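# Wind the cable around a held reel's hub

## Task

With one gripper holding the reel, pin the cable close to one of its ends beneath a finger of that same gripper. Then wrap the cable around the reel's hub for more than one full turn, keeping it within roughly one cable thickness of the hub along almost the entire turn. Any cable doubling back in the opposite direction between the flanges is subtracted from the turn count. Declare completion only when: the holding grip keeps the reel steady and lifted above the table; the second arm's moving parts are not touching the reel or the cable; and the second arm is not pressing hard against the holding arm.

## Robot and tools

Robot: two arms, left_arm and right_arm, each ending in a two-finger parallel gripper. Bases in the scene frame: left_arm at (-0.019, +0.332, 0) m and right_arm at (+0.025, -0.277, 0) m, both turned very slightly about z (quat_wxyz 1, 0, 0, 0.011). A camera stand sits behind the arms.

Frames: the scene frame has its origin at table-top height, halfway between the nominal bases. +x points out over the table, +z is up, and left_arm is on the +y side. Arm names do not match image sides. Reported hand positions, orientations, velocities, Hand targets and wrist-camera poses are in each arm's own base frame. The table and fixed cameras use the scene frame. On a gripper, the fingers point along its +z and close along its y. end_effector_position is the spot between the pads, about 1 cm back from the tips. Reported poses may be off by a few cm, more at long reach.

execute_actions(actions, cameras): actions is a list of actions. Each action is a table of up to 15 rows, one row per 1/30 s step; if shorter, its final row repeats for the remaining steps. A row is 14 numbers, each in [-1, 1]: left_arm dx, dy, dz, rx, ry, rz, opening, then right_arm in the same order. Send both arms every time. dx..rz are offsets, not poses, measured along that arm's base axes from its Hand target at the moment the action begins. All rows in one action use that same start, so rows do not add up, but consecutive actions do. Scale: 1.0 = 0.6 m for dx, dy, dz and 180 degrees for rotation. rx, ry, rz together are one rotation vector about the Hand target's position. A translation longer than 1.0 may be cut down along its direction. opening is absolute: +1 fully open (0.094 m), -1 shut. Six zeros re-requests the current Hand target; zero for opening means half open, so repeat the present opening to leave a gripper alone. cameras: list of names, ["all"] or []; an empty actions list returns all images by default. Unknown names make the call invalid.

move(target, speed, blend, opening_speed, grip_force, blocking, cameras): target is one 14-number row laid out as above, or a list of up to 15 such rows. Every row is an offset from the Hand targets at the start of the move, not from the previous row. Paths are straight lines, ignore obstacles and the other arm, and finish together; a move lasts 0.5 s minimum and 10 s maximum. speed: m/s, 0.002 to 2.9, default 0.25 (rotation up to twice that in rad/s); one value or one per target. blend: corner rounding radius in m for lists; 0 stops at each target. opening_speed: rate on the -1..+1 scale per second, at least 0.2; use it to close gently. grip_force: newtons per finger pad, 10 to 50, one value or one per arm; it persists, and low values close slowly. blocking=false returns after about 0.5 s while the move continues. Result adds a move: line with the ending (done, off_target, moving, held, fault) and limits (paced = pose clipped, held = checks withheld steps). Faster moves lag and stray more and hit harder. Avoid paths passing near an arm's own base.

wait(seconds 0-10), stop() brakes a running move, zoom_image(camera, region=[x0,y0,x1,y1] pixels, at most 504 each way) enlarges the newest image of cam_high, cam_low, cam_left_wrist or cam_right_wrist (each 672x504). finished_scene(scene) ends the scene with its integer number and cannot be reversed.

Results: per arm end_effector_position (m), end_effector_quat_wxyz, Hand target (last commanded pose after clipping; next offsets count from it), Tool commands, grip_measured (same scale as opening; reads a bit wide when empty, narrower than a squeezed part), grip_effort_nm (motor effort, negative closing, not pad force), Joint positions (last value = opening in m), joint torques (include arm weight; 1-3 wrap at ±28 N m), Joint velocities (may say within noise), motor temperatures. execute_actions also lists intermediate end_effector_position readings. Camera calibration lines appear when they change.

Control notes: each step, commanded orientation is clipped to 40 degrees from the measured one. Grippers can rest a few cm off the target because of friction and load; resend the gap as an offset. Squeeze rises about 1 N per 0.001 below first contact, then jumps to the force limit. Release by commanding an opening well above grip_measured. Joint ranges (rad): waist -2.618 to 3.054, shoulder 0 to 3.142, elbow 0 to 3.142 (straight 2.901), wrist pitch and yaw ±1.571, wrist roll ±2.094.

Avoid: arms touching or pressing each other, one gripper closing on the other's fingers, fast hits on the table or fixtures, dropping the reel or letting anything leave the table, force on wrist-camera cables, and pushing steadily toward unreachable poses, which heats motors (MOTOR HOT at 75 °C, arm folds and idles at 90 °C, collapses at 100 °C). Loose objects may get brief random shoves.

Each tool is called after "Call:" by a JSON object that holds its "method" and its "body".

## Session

Call:
{"method": "execute_actions", "body": {"actions": []}}

Scene clock: 0.00 s.
left_arm: end_effector_position=(+0.2045, -0.1040, +0.3465) grip_measured=+1.000 grip_effort_nm=n/a end_effector_quat_wxyz=(+0.510, +0.100, +0.852, -0.068) | right_arm: end_effector_position=(+0.2343, +0.1307, +0.4535) grip_measured=+1.000 grip_effort_nm=n/a end_effector_quat_wxyz=(+0.501, -0.015, +0.831, +0.241)
Joint positions: left_arm=[-0.922 0.788 1.263 -1.075 -0.582 -0.375 0.094] | right_arm=[0.568 1.043 1.736 -1.087 0.093 0.47 0.094]
Joint velocities: within noise
Joint torques (N m): no reading
Motor temperatures (°C): left_arm=[21 22 35 27 22 21 25] | right_arm=[23 21 29 22 21 23 21]
Heat: left arm: 35 °C; right arm: 29 °C.
Hand target: left_arm +0.2034, -0.1011, +0.3479; +0.511, +0.098, +0.851, -0.066 | right_arm +0.2322, +0.1291, +0.4551; +0.503, -0.015, +0.830, +0.241
Tool commands: left_gripper/opening=+1.0 right_gripper/opening=+1.0
camera_calibration:
cam_left_wrist: T_world_to_cam=[[-0.22337, -0.974667, 0.0114364, -0.0585854], [-0.780287, 0.171767, -0.601372, 0.42263], [0.584173, -0.143252, -0.798887, 0.233459], [0, 0, 0, 1]] pos_world=[0.180306, -0.0962515, 0.441336]
cam_right_wrist: T_world_to_cam=[[0.272611, -0.881611, -0.385287, 0.226207], [-0.813445, 0.00265767, -0.581636, 0.491023], [0.513801, 0.47197, -0.716417, 0.231394], [0, 0, 0, 1]] pos_world=[0.218863, 0.0889106, 0.538526]

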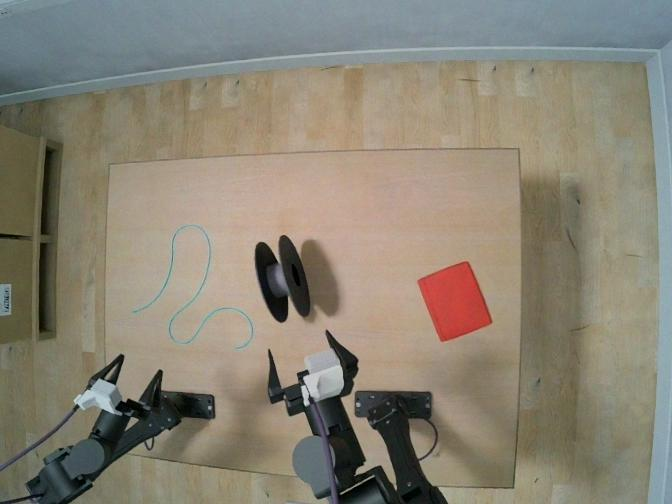

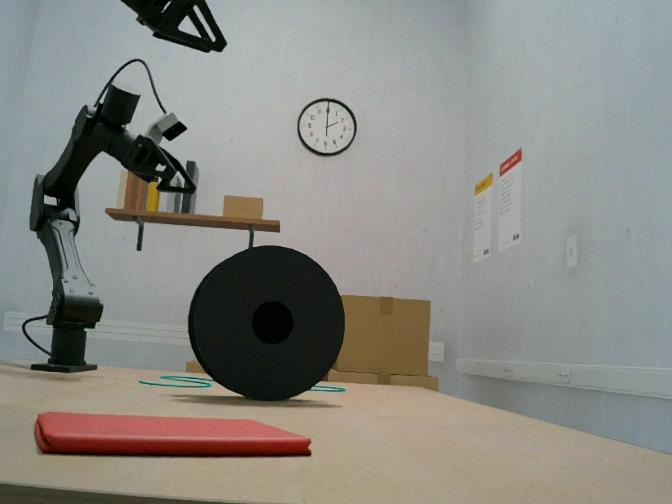

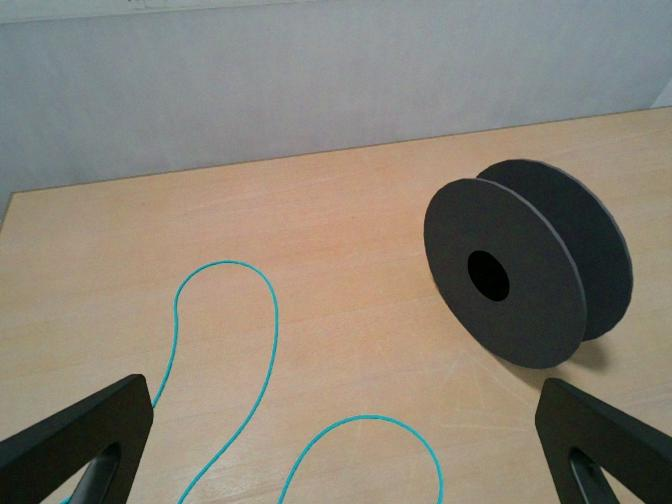

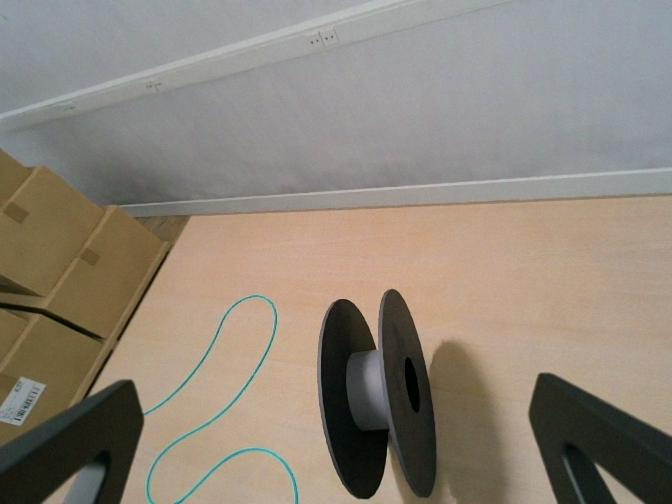

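Call:
{"method": "move", "body": {"target": [0.221,0.1685,-0.33,0.193,0.293,-0.194,-0.1,0.001,0.108,-0.425,-0.148,0.0806,-0.007,0.574], "speed": 0.2, "cameras": ["all"]}}

Scene clock: 5.93 s.
left_arm: end_effector_position=(+0.3319, -0.0031, +0.1478) grip_measured=-0.098 grip_effort_nm=-0.14 end_effector_quat_wxyz=(+0.002, +0.437, +0.900, -0.002) | right_arm: end_effector_position=(+0.2325, +0.1931, +0.2027) grip_measured=+0.576 grip_effort_nm=-0.14 end_effector_quat_wxyz=(+0.377, -0.094, +0.921, +0.040)
Joint positions: left_arm=[-0.009 1.802 1.652 -1.419 0.006 0.895 0.042] | right_arm=[0.988 1.135 1.018 -0.843 0.516 0.618 0.074]
Joint torques (N m): left_arm=[0.62 -9.51 10.14 0.14 -0.02 0.06] | right_arm=[0.69 -3.59 5.75 1.48 0.41 0.11]
Heat: left arm: 36 °C; right arm: 30 °C.
Hand target: left_arm +0.3360, +0.0001, +0.1500; +0.000, +0.438, +0.899, +0.000 | right_arm +0.2328, +0.1939, +0.2000; +0.380, -0.091, +0.920, +0.038
Off the commanded pose: left_arm 0.006 m, 0 deg | right_arm 0.003 m, 1 deg.
move: done
camera_calibration:
cam_left_wrist: T_world_to_cam=[[-0.782276, -0.622786, -0.0134771, 0.260752], [-0.570838, 0.708028, 0.415741, 0.167047], [-0.249375, 0.332917, -0.909383, 0.309253], [0, 0, 0, 1]] pos_world=[0.376457, -0.0588376, 0.215296]
cam_right_wrist: T_world_to_cam=[[0.210093, -0.977671, -0.00454026, 0.140981], [-0.930535, -0.198535, -0.307715, 0.354072], [0.299943, 0.0688735, -0.951468, 0.198436], [0, 0, 0, 1]] pos_world=[0.240338, 0.194462, 0.298399]

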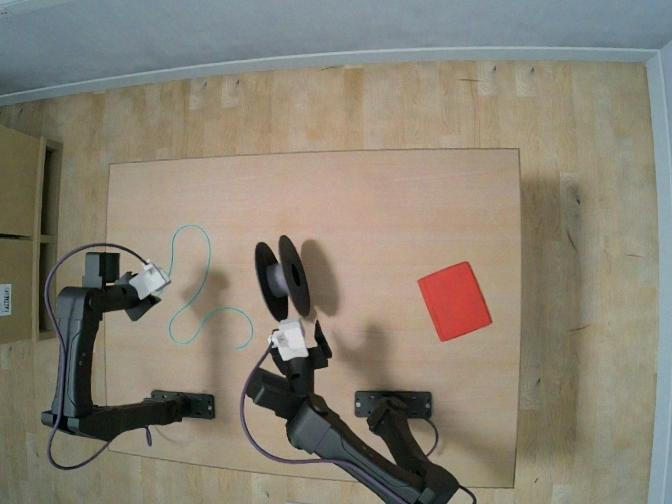

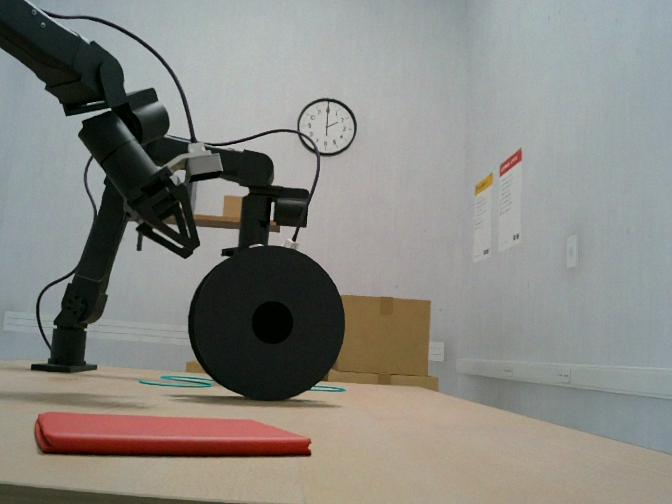

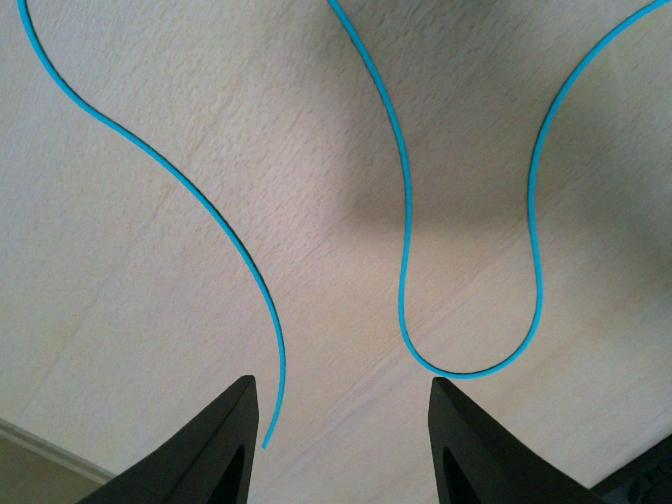

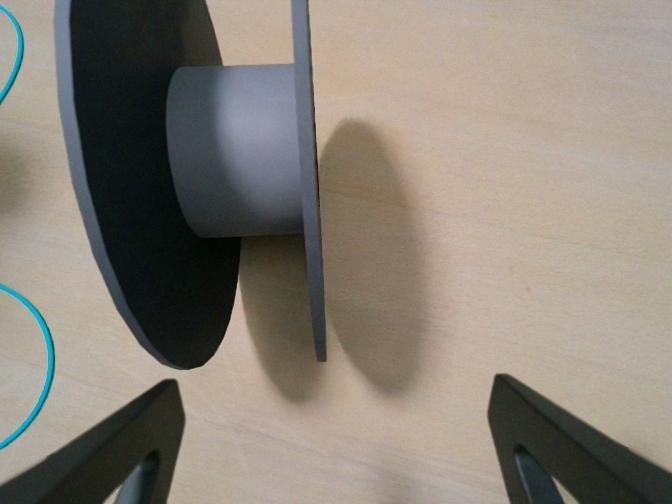

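Call:
{"method": "move", "body": {"target": [-0.0117,0.113,-0.155,0,0,0.061,-0.3,0.04,0.0325,-0.028,0,0,0.025,0.574], "speed": 0.15, "cameras": ["cam_left_wrist","cam_right_wrist"]}}

Scene clock: 10.00 s.
left_arm: end_effector_position=(+0.3327, +0.0677, +0.0671) grip_measured=-0.298 grip_effort_nm=-0.14 end_effector_quat_wxyz=(+0.011, +0.347, +0.938, +0.006) | right_arm: end_effector_position=(+0.2546, +0.2153, +0.1888) grip_measured=+0.576 grip_effort_nm=-0.14 end_effector_quat_wxyz=(+0.380, -0.127, +0.914, +0.058)
Joint positions: left_arm=[0.198 1.829 1.364 -1.08 0.001 0.907 0.033] | right_arm=[0.93 1.206 0.987 -0.672 0.437 0.496 0.074]
Joint torques (N m): left_arm=[0.18 -9.66 5.78 0.42 0.02 0.06] | right_arm=[-0.77 -4.15 5.74 1.64 0.24 -0.06]
Heat: left arm: 37 °C; right arm: 30 °C.
Hand target: left_arm +0.3289, +0.0679, +0.0569; +0.000, +0.350, +0.937, +0.000 | right_arm +0.2569, +0.2134, +0.1833; +0.379, -0.127, +0.915, +0.053
Off the commanded pose: left_arm 0.011 m, 2 deg | right_arm 0.006 m, 1 deg.
move: off_target (left_arm)
camera_calibration:
cam_left_wrist: T_world_to_cam=[[-0.645912, -0.762589, -0.0354332, 0.270022], [-0.706755, 0.579785, 0.405396, 0.205522], [-0.288607, 0.286893, -0.913454, 0.228959], [0, 0, 0, 1]] pos_world=[0.385743, 0.0210703, 0.135393]
cam_right_wrist: T_world_to_cam=[[0.283503, -0.958905, -0.0112826, 0.136468], [-0.909953, -0.26528, -0.318765, 0.385989], [0.302673, 0.100638, -0.947767, 0.168852], [0, 0, 0, 1]] pos_world=[0.261436, 0.216262, 0.284612]
Images, in order (width x height): cam_left_wrist 672x504, cam_right_wrist 672x504.

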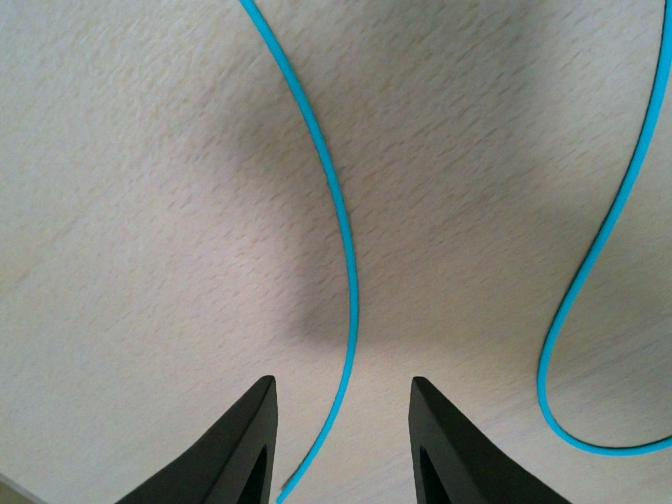

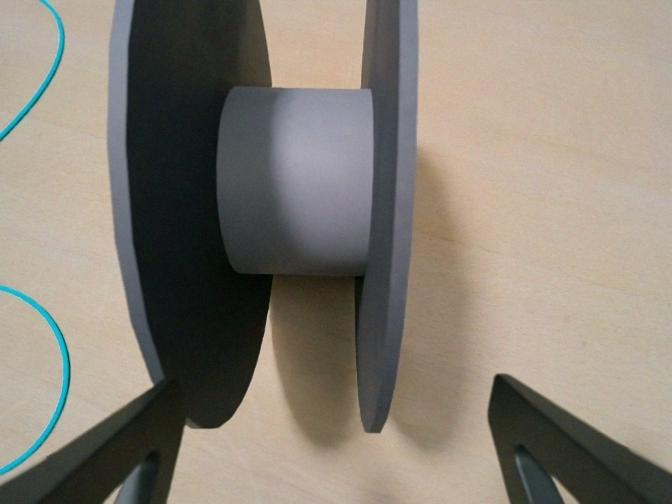

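Call:
{"method": "move", "body": {"target": [[-0.003,-0.0065,-0.07,0,0,0,-0.4,0.0095,-0.0177,0,0,0,0,0.574],[-0.003,-0.0065,-0.083,0,0,0,-0.4,0.0095,-0.0177,0,0,0,0,0.574],[-0.003,-0.0065,-0.083,0,0,0,-1,0.0095,-0.0177,0,0,0,0,0.574]], "speed": 0.06, "opening_speed": 0.7, "cameras": ["cam_left_wrist","cam_right_wrist"]}}

Scene clock: 14.07 s.
left_arm: end_effector_position=(+0.3328, +0.0678, +0.0190) grip_measured=-0.986 grip_effort_nm=-0.76 end_effector_quat_wxyz=(+0.014, +0.347, +0.938, +0.008) | right_arm: end_effector_position=(+0.2616, +0.2058, +0.1821) grip_measured=+0.576 grip_effort_nm=-0.14 end_effector_quat_wxyz=(+0.372, -0.130, +0.917, +0.051)
Joint positions: left_arm=[0.198 1.881 1.231 -0.889 0.001 0.907 0.001] | right_arm=[0.879 1.206 0.97 -0.66 0.406 0.453 0.074]
Joint torques (N m): left_arm=[-0.72 -9.51 5.27 0.44 0.02 -0.03] | right_arm=[-0.73 -6.22 5.74 1.66 0.19 -0.06]
Heat: left arm: 37 °C; right arm: 30 °C.
Hand target: left_arm +0.3272, +0.0640, +0.0071; +0.000, +0.350, +0.937, +0.000 | right_arm +0.2626, +0.2027, +0.1833; +0.379, -0.127, +0.915, +0.053
Off the commanded pose: left_arm 0.014 m, 2 deg | right_arm 0.003 m, 1 deg.
move: off_target (left_arm); target 3's new opening was sent with left_arm's hand 0.014 m and 2 deg from that target
camera_calibration:
cam_left_wrist: T_world_to_cam=[[-0.645699, -0.762532, -0.0402092, 0.26845], [-0.709158, 0.579312, 0.401862, 0.226057], [-0.283139, 0.287996, -0.914817, 0.183253], [0, 0, 0, 1]] pos_world=[0.385534, 0.0209684, 0.0875935]
cam_right_wrist: T_world_to_cam=[[0.282677, -0.959212, 0.00229587, 0.123034], [-0.914353, -0.270179, -0.301599, 0.386817], [0.289917, 0.0831559, -0.953432, 0.169295], [0, 0, 0, 1]] pos_world=[0.269827, 0.208448, 0.277792]
Images, in order (width x height): cam_left_wrist 672x504, cam_right_wrist 672x504.

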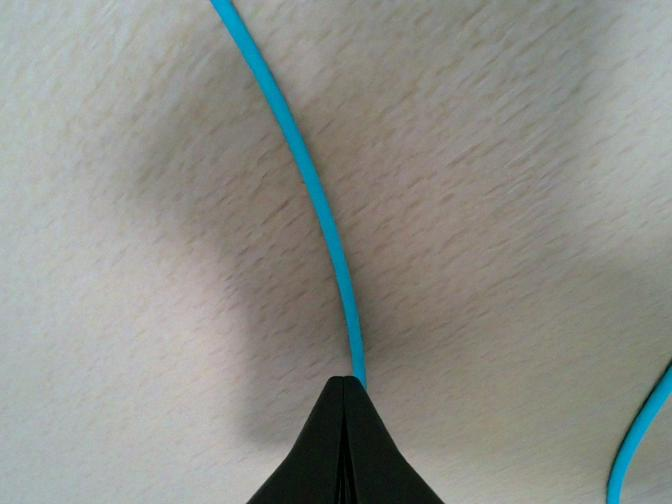

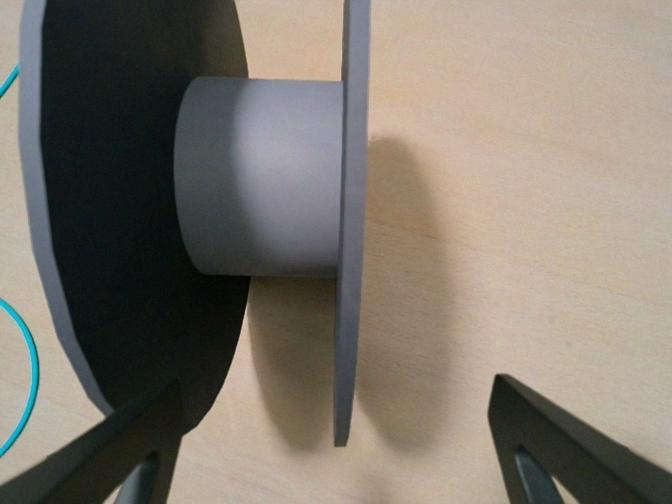

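Call:
{"method": "move", "body": {"target": [[-0.002,-0.003,0.02,0,0,0,-0.5,0,0,0,0,0,0,0.574],[-0.003,-0.004,-0.02,0,0,0,-0.5,0,0,0,0,0,0,0.574],[-0.003,-0.004,-0.024,0,0,0,-0.5,0,0,0,0,0,0,0.574]], "speed": 0.06, "cameras": ["cam_left_wrist"]}}

Scene clock: 16.70 s.
left_arm: end_effector_position=(+0.3332, +0.0660, +0.0069) grip_measured=-0.502 grip_effort_nm=0.10 end_effector_quat_wxyz=(+0.017, +0.348, +0.937, +0.010) | right_arm: end_effector_position=(+0.2616, +0.2058, +0.1821) grip_measured=+0.576 grip_effort_nm=-0.14 end_effector_quat_wxyz=(+0.372, -0.130, +0.917, +0.051)
Joint positions: left_arm=[0.193 1.894 1.196 -0.833 0.001 0.905 0.023] | right_arm=[0.879 1.206 0.97 -0.66 0.406 0.453 0.074]
Joint torques (N m): left_arm=[-0.84 -9.24 4.82 0.44 0.03 -0.08] | right_arm=[-0.73 -6.16 5.78 1.64 0.21 -0.04]
Heat: left arm: 37 °C; right arm: 30 °C.
Hand target: left_arm +0.3254, +0.0616, -0.0073; +0.000, +0.350, +0.937, +0.000 | right_arm +0.2626, +0.2027, +0.1833; +0.379, -0.127, +0.915, +0.053
Off the commanded pose: left_arm 0.017 m, 2 deg | right_arm 0.003 m, 1 deg.
move: off_target (left_arm)
camera_calibration:
cam_left_wrist: T_world_to_cam=[[-0.647769, -0.760453, -0.0458946, 0.267435], [-0.710223, 0.58099, 0.397535, 0.232443], [-0.275643, 0.290107, -0.916438, 0.170141], [0, 0, 0, 1]] pos_world=[0.38522, 0.0189659, 0.0757936]
Images, in order (width x height): cam_left_wrist 672x504.

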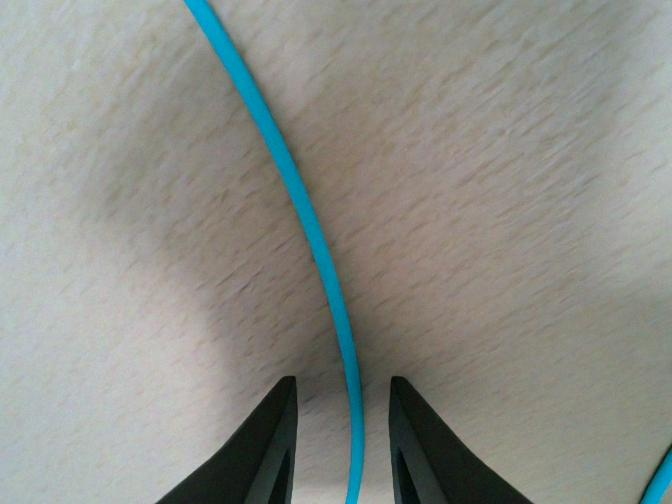

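Call:
{"method": "move", "body": {"target": [[0,0,-0.005,0,0,0,-0.5,0,0,0,0,0,0,0.574],[0,0,-0.005,0,0,0,-1,0,0,0,0,0,0,0.574]], "speed": 0.05, "opening_speed": 0.7, "cameras": ["cam_left_wrist"]}}

Scene clock: 18.97 s.
left_arm: end_effector_position=(+0.3328, +0.0659, +0.0050) grip_measured=-0.951 grip_effort_nm=-1.03 end_effector_quat_wxyz=(+0.017, +0.348, +0.937, +0.010) | right_arm: end_effector_position=(+0.2616, +0.2058, +0.1821) grip_measured=+0.576 grip_effort_nm=-0.14 end_effector_quat_wxyz=(+0.372, -0.130, +0.917, +0.051)
Joint positions: left_arm=[0.193 1.896 1.19 -0.826 0.001 0.905 0.002] | right_arm=[0.879 1.206 0.97 -0.66 0.406 0.453 0.074]
Joint torques (N m): left_arm=[-0.77 -8.95 4.78 0.49 0.02 -0.04] | right_arm=[-0.75 -6.15 5.72 1.66 0.2 -0.04]
Heat: left arm: 37 °C; right arm: 30 °C.
Hand target: left_arm +0.3253, +0.0615, -0.0103; +0.000, +0.350, +0.937, +0.000 | right_arm +0.2626, +0.2027, +0.1833; +0.379, -0.127, +0.915, +0.053
Off the commanded pose: left_arm 0.018 m, 2 deg | right_arm 0.003 m, 1 deg.
move: off_target (left_arm); target 2's new opening was sent with left_arm's hand 0.017 m and 2 deg from that target
camera_calibration:
cam_left_wrist: T_world_to_cam=[[-0.64744, -0.760753, -0.045571, 0.266945], [-0.710326, 0.580697, 0.397778, 0.232942], [-0.276148, 0.289908, -0.916349, 0.168481], [0, 0, 0, 1]] pos_world=[0.384821, 0.0189661, 0.0738936]
Images, in order (width x height): cam_left_wrist 672x504.

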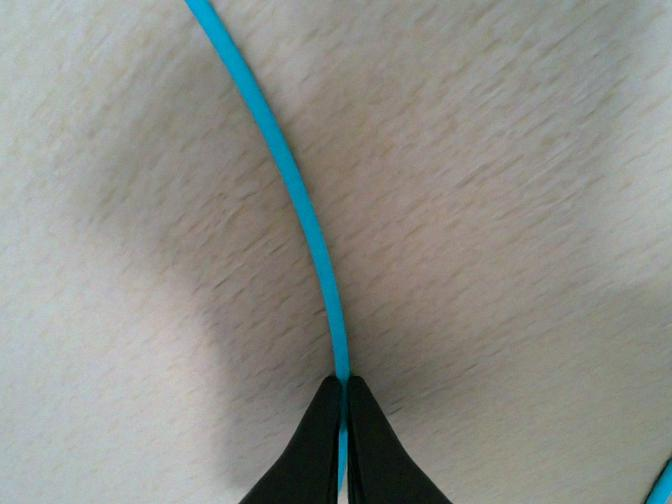

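Call:
{"method": "move", "body": {"target": [[0,-0.02,0.5,0,0,0.1,-1,0,0,0,0,0,0,0.574],[0.1695,-0.6525,0.48,0,0,0.408,-1,0,0,0,0,0,0,0.574]], "speed": 0.25, "blend": 0.05, "cameras": ["all"]}}

Scene clock: 24.43 s.
left_arm: end_effector_position=(+0.4194, -0.3292, +0.2811) grip_measured=-0.952 grip_effort_nm=-1.05 end_effector_quat_wxyz=(+0.185, -0.259, +0.914, -0.250) | right_arm: end_effector_position=(+0.2616, +0.2058, +0.1821) grip_measured=+0.576 grip_effort_nm=-0.14 end_effector_quat_wxyz=(+0.372, -0.130, +0.917, +0.051)
Joint positions: left_arm=[-0.67 2.326 2.839 -1.451 -0.008 -1.219 0.002] | right_arm=[0.879 1.206 0.97 -0.66 0.406 0.453 0.074]
Joint torques (N m): left_arm=[0.83 -13.24 9.07 1.43 0.07 -0.04] | right_arm=[-0.69 -6.15 5.78 1.65 0.22 -0.06]
Heat: left arm: 37 °C; right arm: 30 °C.
Hand target: left_arm +0.4271, -0.3299, +0.2776; +0.000, -0.279, +0.960, +0.000 | right_arm +0.2626, +0.2027, +0.1833; +0.379, -0.127, +0.915, +0.053
Off the commanded pose: left_arm 0.008 m, 36 deg | right_arm 0.003 m, 1 deg.
elbow stopped short (left arm): the move would have taken joint 3 (elbow) straighter than the controller allows.
move: off_target (left_arm)
camera_calibration:
cam_left_wrist: T_world_to_cam=[[0.392708, -0.74348, 0.54131, -0.560482], [-0.915756, -0.370325, 0.155726, 0.255272], [0.0846813, -0.556863, -0.826276, 0.104506], [0, 0, 0, 1]] pos_world=[0.445024, -0.263978, 0.349993]
cam_right_wrist: T_world_to_cam=[[0.282677, -0.959212, 0.00229587, 0.123034], [-0.914353, -0.270179, -0.301599, 0.386817], [0.289917, 0.0831559, -0.953432, 0.169295], [0, 0, 0, 1]] pos_world=[0.269827, 0.208448, 0.277792]

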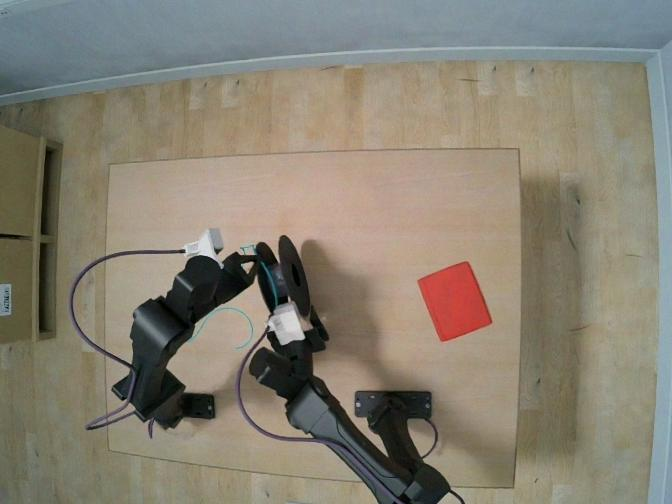

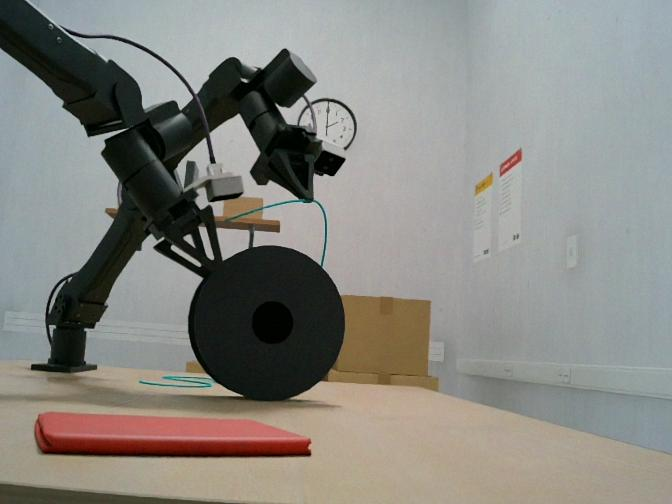

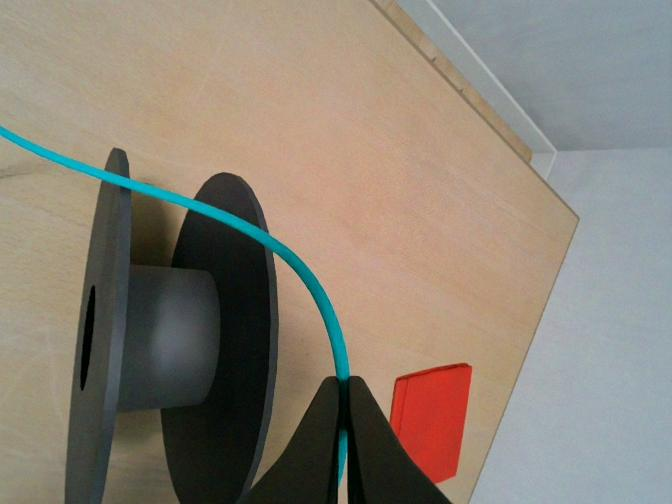

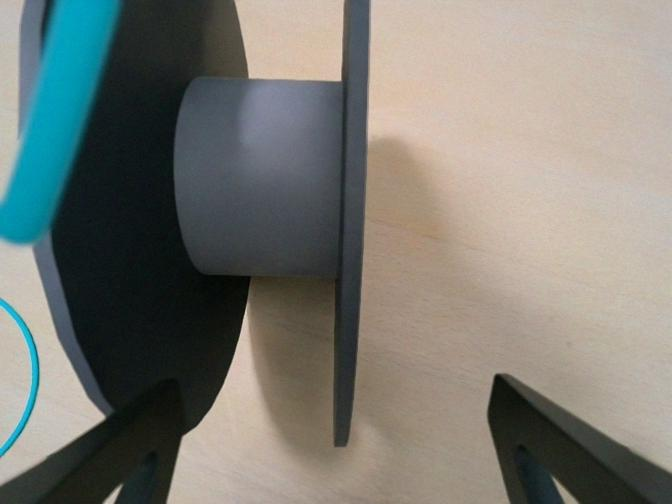

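Call:
{"method": "move", "body": {"target": [0.0035,-0.0133,-0.14,0,0,0,-1,0,0,0,0,0,0,0.574], "speed": 0.1, "cameras": ["all"]}}

Scene clock: 28.87 s.
left_arm: end_effector_position=(+0.4278, -0.3365, +0.2048) grip_measured=-0.952 grip_effort_nm=-1.05 end_effector_quat_wxyz=(+0.136, -0.269, +0.935, -0.186) | right_arm: end_effector_position=(+0.2616, +0.2058, +0.1821) grip_measured=+0.576 grip_effort_nm=-0.14 end_effector_quat_wxyz=(+0.372, -0.130, +0.917, +0.051)
Joint positions: left_arm=[-0.67 2.466 2.839 -1.48 -0.005 -1.229 0.002] | right_arm=[0.879 1.206 0.97 -0.66 0.406 0.453 0.074]
Joint torques (N m): left_arm=[0.1 -13.93 9.37 0.98 0.06 -0.06] | right_arm=[-0.73 -6.22 5.74 1.66 0.2 -0.04]
Heat: left arm: 37 °C; right arm: 30 °C.
Hand target: left_arm +0.4293, -0.3379, +0.1936; +0.000, -0.279, +0.960, +0.000 | right_arm +0.2626, +0.2027, +0.1833; +0.379, -0.127, +0.915, +0.053
Off the commanded pose: left_arm 0.011 m, 27 deg | right_arm 0.003 m, 1 deg.
elbow stopped short (left arm): the move would have taken joint 3 (elbow) straighter than the controller allows.
move: off_target (left_arm)
camera_calibration:
cam_left_wrist: T_world_to_cam=[[0.462775, -0.787605, 0.406837, -0.545233], [-0.886011, -0.396081, 0.24105, 0.233333], [-0.0287121, -0.472014, -0.881123, 0.124931], [0, 0, 0, 1]] pos_world=[0.462642, -0.27804, 0.275656]
cam_right_wrist: T_world_to_cam=[[0.282677, -0.959212, 0.00229587, 0.123034], [-0.914353, -0.270179, -0.301599, 0.386817], [0.289917, 0.0831559, -0.953432, 0.169295], [0, 0, 0, 1]] pos_world=[0.269827, 0.208448, 0.277792]

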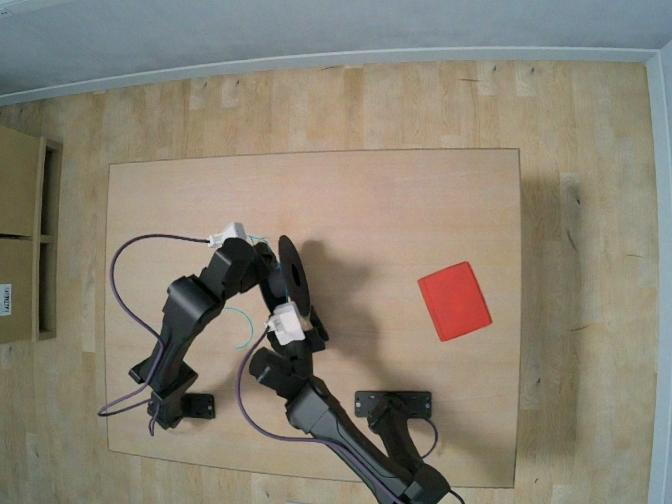

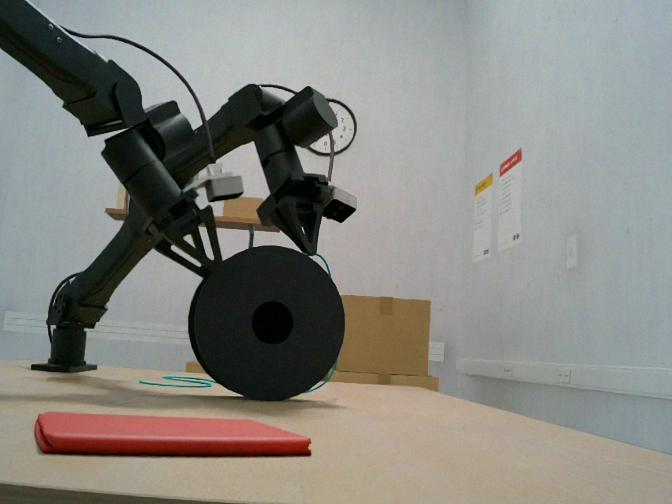

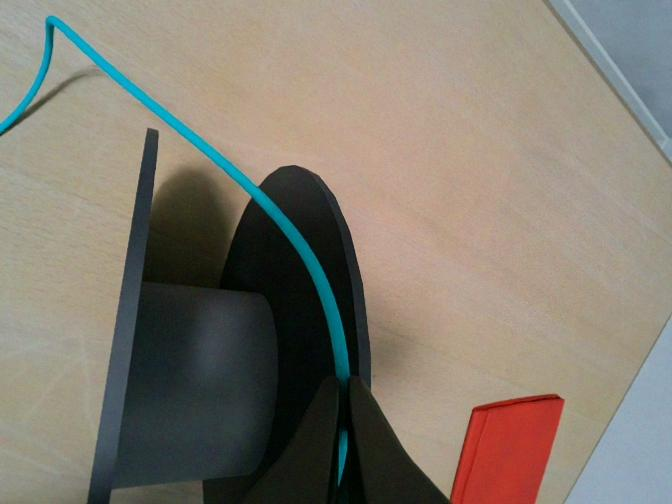

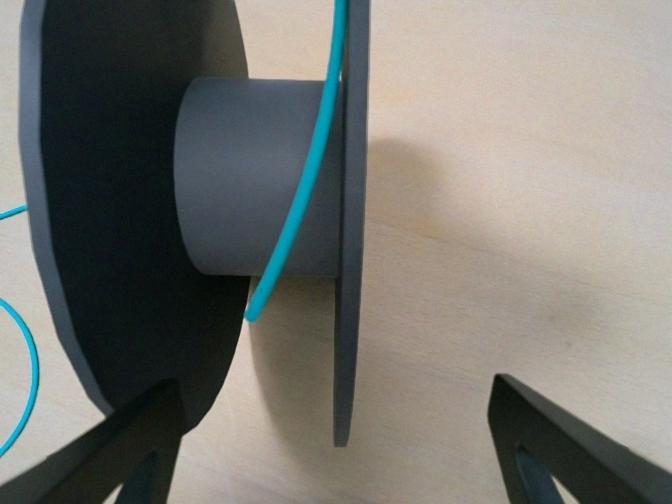

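Call:
{"method": "move", "body": {"target": [[-0.0053,0.0193,0,0,0,0.06,-1,0,0,0,0,0,0,0.574],[-0.0053,0.0193,-0.042,0,0,0.06,-1,0,0,0,0,0,0,0.574]], "speed": 0.07, "cameras": ["cam_left_wrist","cam_right_wrist","cam_low"]}}

Scene clock: 36.07 s.
left_arm: end_effector_position=(+0.4227, -0.3286, +0.1808) grip_measured=-0.952 grip_effort_nm=-1.05 end_effector_quat_wxyz=(+0.097, -0.356, +0.916, -0.161) | right_arm: end_effector_position=(+0.2616, +0.2058, +0.1821) grip_measured=+0.576 grip_effort_nm=-0.14 end_effector_quat_wxyz=(+0.372, -0.130, +0.917, +0.051)
Joint positions: left_arm=[-0.663 2.502 2.839 -1.53 -0.002 -1.404 0.002] | right_arm=[0.879 1.206 0.97 -0.66 0.406 0.453 0.074]
Joint torques (N m): left_arm=[0.7 -14.15 9.44 0.82 0.03 -0.07] | right_arm=[-0.77 -6.15 5.68 1.66 0.21 -0.04]
Heat: left arm: 37 °C; right arm: 30 °C.
Hand target: left_arm +0.4260, -0.3264, +0.1685; +0.000, -0.368, +0.930, +0.000 | right_arm +0.2626, +0.2027, +0.1833; +0.379, -0.127, +0.915, +0.053
Off the commanded pose: left_arm 0.013 m, 22 deg | right_arm 0.003 m, 1 deg.
elbow stopped short (left arm): the move would have taken joint 3 (elbow) straighter than the controller allows.
move: off_target (left_arm)
camera_calibration:
cam_left_wrist: T_world_to_cam=[[0.628619, -0.695159, 0.348702, -0.556107], [-0.776157, -0.532409, 0.337818, 0.128974], [-0.0491852, -0.483006, -0.874234, 0.111179], [0, 0, 0, 1]] pos_world=[0.455151, -0.264215, 0.247543]
cam_right_wrist: T_world_to_cam=[[0.282677, -0.959212, 0.00229587, 0.123034], [-0.914353, -0.270179, -0.301599, 0.386817], [0.289917, 0.0831559, -0.953432, 0.169295], [0, 0, 0, 1]] pos_world=[0.269827, 0.208448, 0.277792]
Images, in order (width x height): cam_low 672x504, cam_left_wrist 672x504, cam_right_wrist 672x504.

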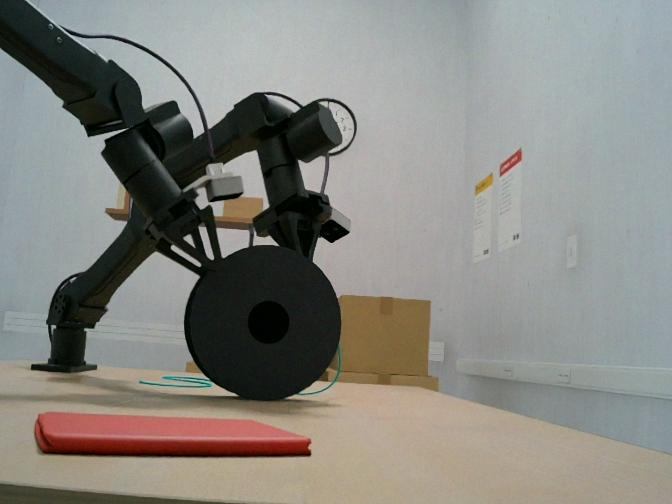

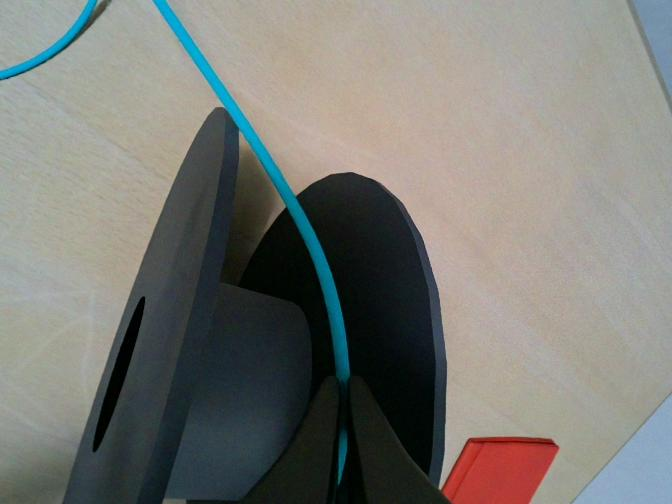

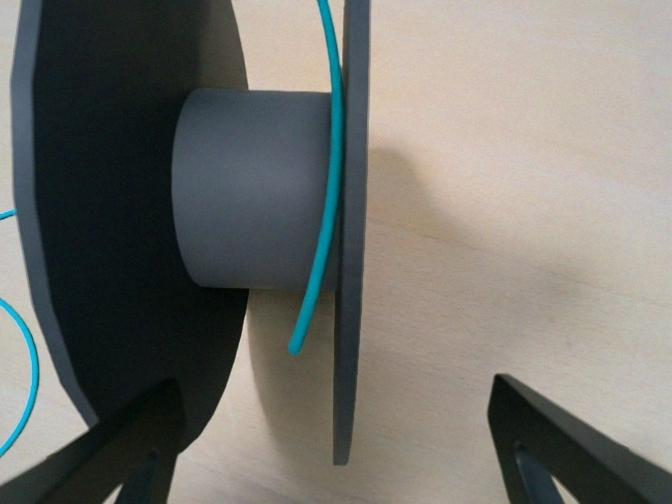

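Call:
{"method": "move", "body": {"target": [0,0,0,0,0,0,-1,0.0773,0.0163,-0.102,0,0,0,0.574], "speed": 0.06, "cameras": ["all"]}}

Scene clock: 38.50 s.
left_arm: end_effector_position=(+0.4227, -0.3286, +0.1808) grip_measured=-0.952 grip_effort_nm=-1.05 end_effector_quat_wxyz=(+0.097, -0.356, +0.916, -0.161) | right_arm: end_effector_position=(+0.3075, +0.2147, +0.1278) grip_measured=+0.576 grip_effort_nm=-0.13 end_effector_quat_wxyz=(+0.380, -0.127, +0.914, +0.057)
Joint positions: left_arm=[-0.663 2.502 2.839 -1.53 -0.002 -1.404 0.002] | right_arm=[0.765 1.372 0.851 -0.32 0.333 0.361 0.074]
Joint torques (N m): left_arm=[0.72 -14.09 9.44 0.81 0.05 -0.08] | right_arm=[-0.68 -5.49 5.65 1.79 0.13 -0.08]
Heat: left arm: 37 °C; right arm: 30 °C.
Hand target: left_arm +0.4260, -0.3264, +0.1685; +0.000, -0.368, +0.930, +0.000 | right_arm +0.3090, +0.2125, +0.1221; +0.379, -0.127, +0.915, +0.053
Off the commanded pose: left_arm 0.013 m, 22 deg | right_arm 0.006 m, 0 deg.
elbow stopped short (left arm): the move would have taken joint 3 (elbow) straighter than the controller allows.
move: off_target (left_arm)
camera_calibration:
cam_left_wrist: T_world_to_cam=[[0.628619, -0.695159, 0.348702, -0.556107], [-0.776157, -0.532409, 0.337818, 0.128974], [-0.0491852, -0.483006, -0.874234, 0.111179], [0, 0, 0, 1]] pos_world=[0.455151, -0.264215, 0.247543]
cam_right_wrist: T_world_to_cam=[[0.281249, -0.959601, -0.00805547, 0.120627], [-0.910312, -0.264127, -0.318698, 0.41445], [0.303696, 0.0969664, -0.947822, 0.0955411], [0, 0, 0, 1]] pos_world=[0.314337, 0.215957, 0.223612]

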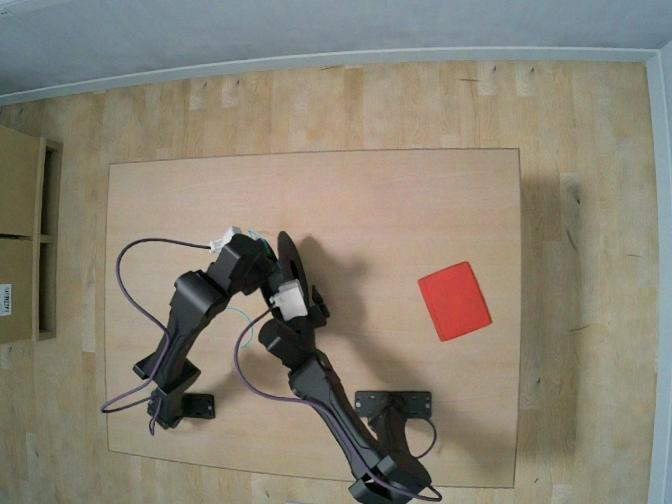

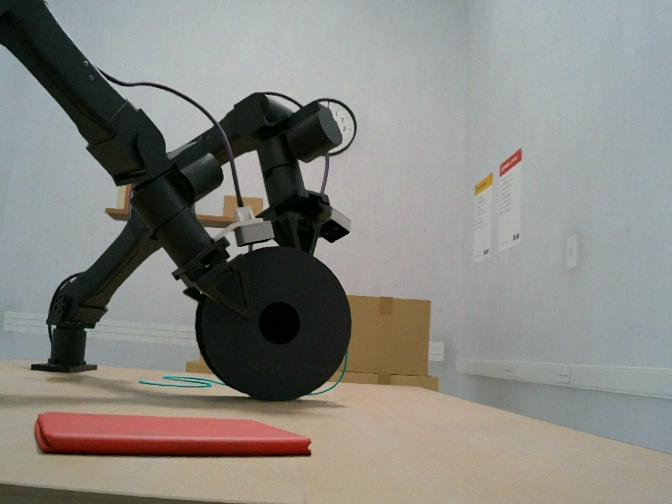

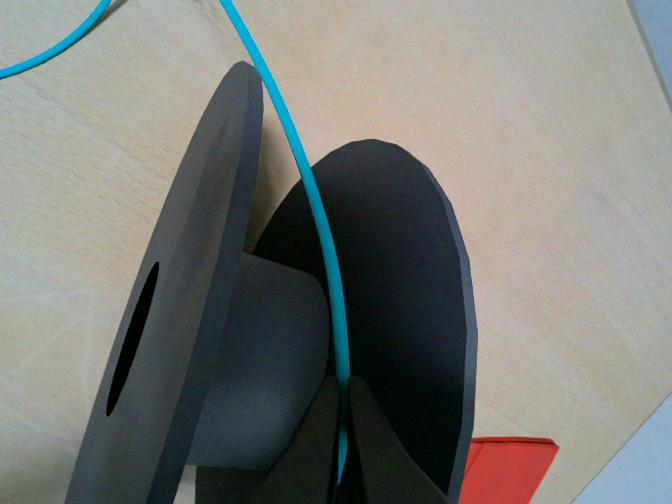

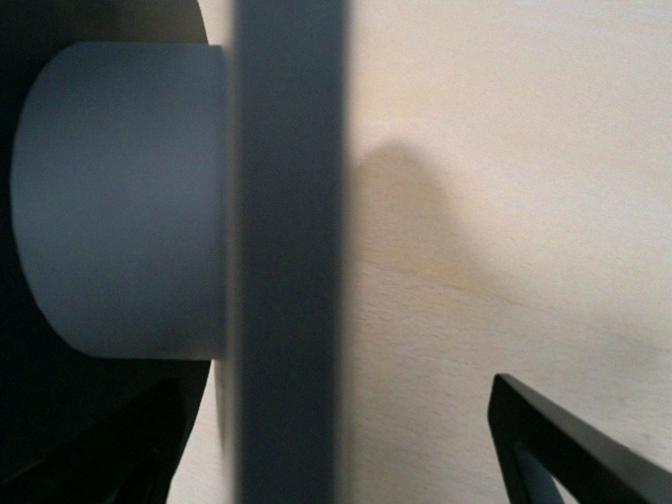

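Call:
{"method": "move", "body": {"target": [0,0,0,0,0,0,-1,-0.05,-0.0133,0.07,0,0,0,0.574], "speed": 0.06, "cameras": ["all"]}}

Scene clock: 41.03 s.
left_arm: end_effector_position=(+0.4227, -0.3286, +0.1808) grip_measured=-0.952 grip_effort_nm=-1.05 end_effector_quat_wxyz=(+0.097, -0.356, +0.916, -0.161) | right_arm: end_effector_position=(+0.2783, +0.2024, +0.1496) grip_measured=+0.576 grip_effort_nm=-0.14 end_effector_quat_wxyz=(+0.366, -0.133, +0.920, +0.046)
Joint positions: left_arm=[-0.663 2.502 2.839 -1.53 -0.002 -1.404 0.002] | right_arm=[0.813 1.257 0.881 -0.516 0.363 0.396 0.074]
Joint torques (N m): left_arm=[0.7 -14.05 9.37 0.83 0.07 -0.07] | right_arm=[0.68 -6.87 9.16 1.34 0.29 0.15]
Heat: left arm: 37 °C; right arm: 30 °C.
Hand target: left_arm +0.4260, -0.3264, +0.1685; +0.000, -0.368, +0.930, +0.000 | right_arm +0.2789, +0.2046, +0.1641; +0.378, -0.127, +0.915, +0.053
Off the commanded pose: left_arm 0.013 m, 22 deg | right_arm 0.015 m, 2 deg.
elbow stopped short (left arm): the move would have taken joint 3 (elbow) straighter than the controller allows.
move: off_target (left_arm, right_arm)
camera_calibration:
cam_left_wrist: T_world_to_cam=[[0.628619, -0.695159, 0.348702, -0.556107], [-0.776157, -0.532409, 0.337818, 0.128974], [-0.0491852, -0.483006, -0.874234, 0.111179], [0, 0, 0, 1]] pos_world=[0.455151, -0.264215, 0.247543]
cam_right_wrist: T_world_to_cam=[[0.285036, -0.95845, 0.0113135, 0.113014], [-0.917243, -0.27617, -0.287046, 0.391149], [0.278243, 0.0714412, -0.95785, 0.139976], [0, 0, 0, 1]] pos_world=[0.287618, 0.206342, 0.245076]

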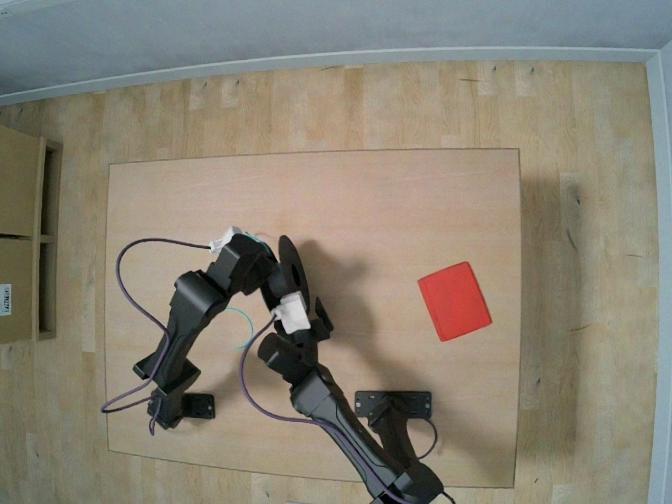

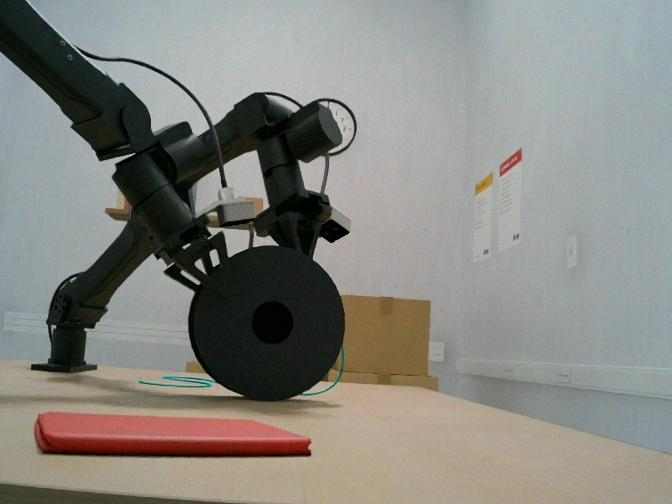

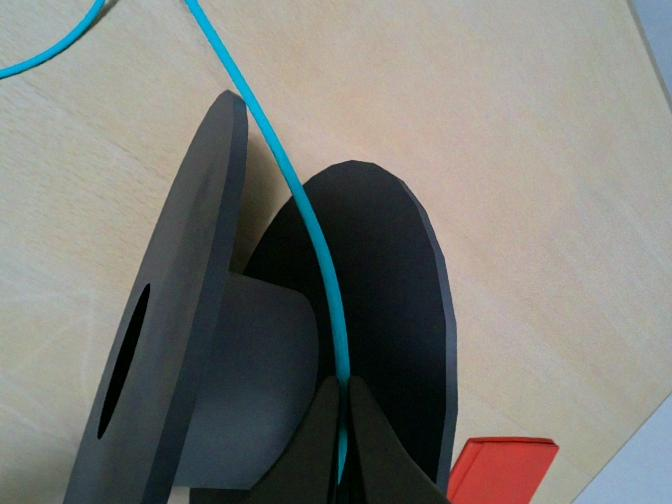

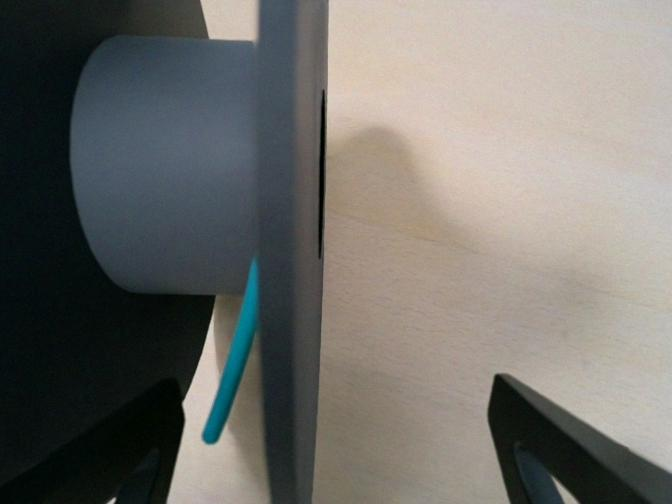

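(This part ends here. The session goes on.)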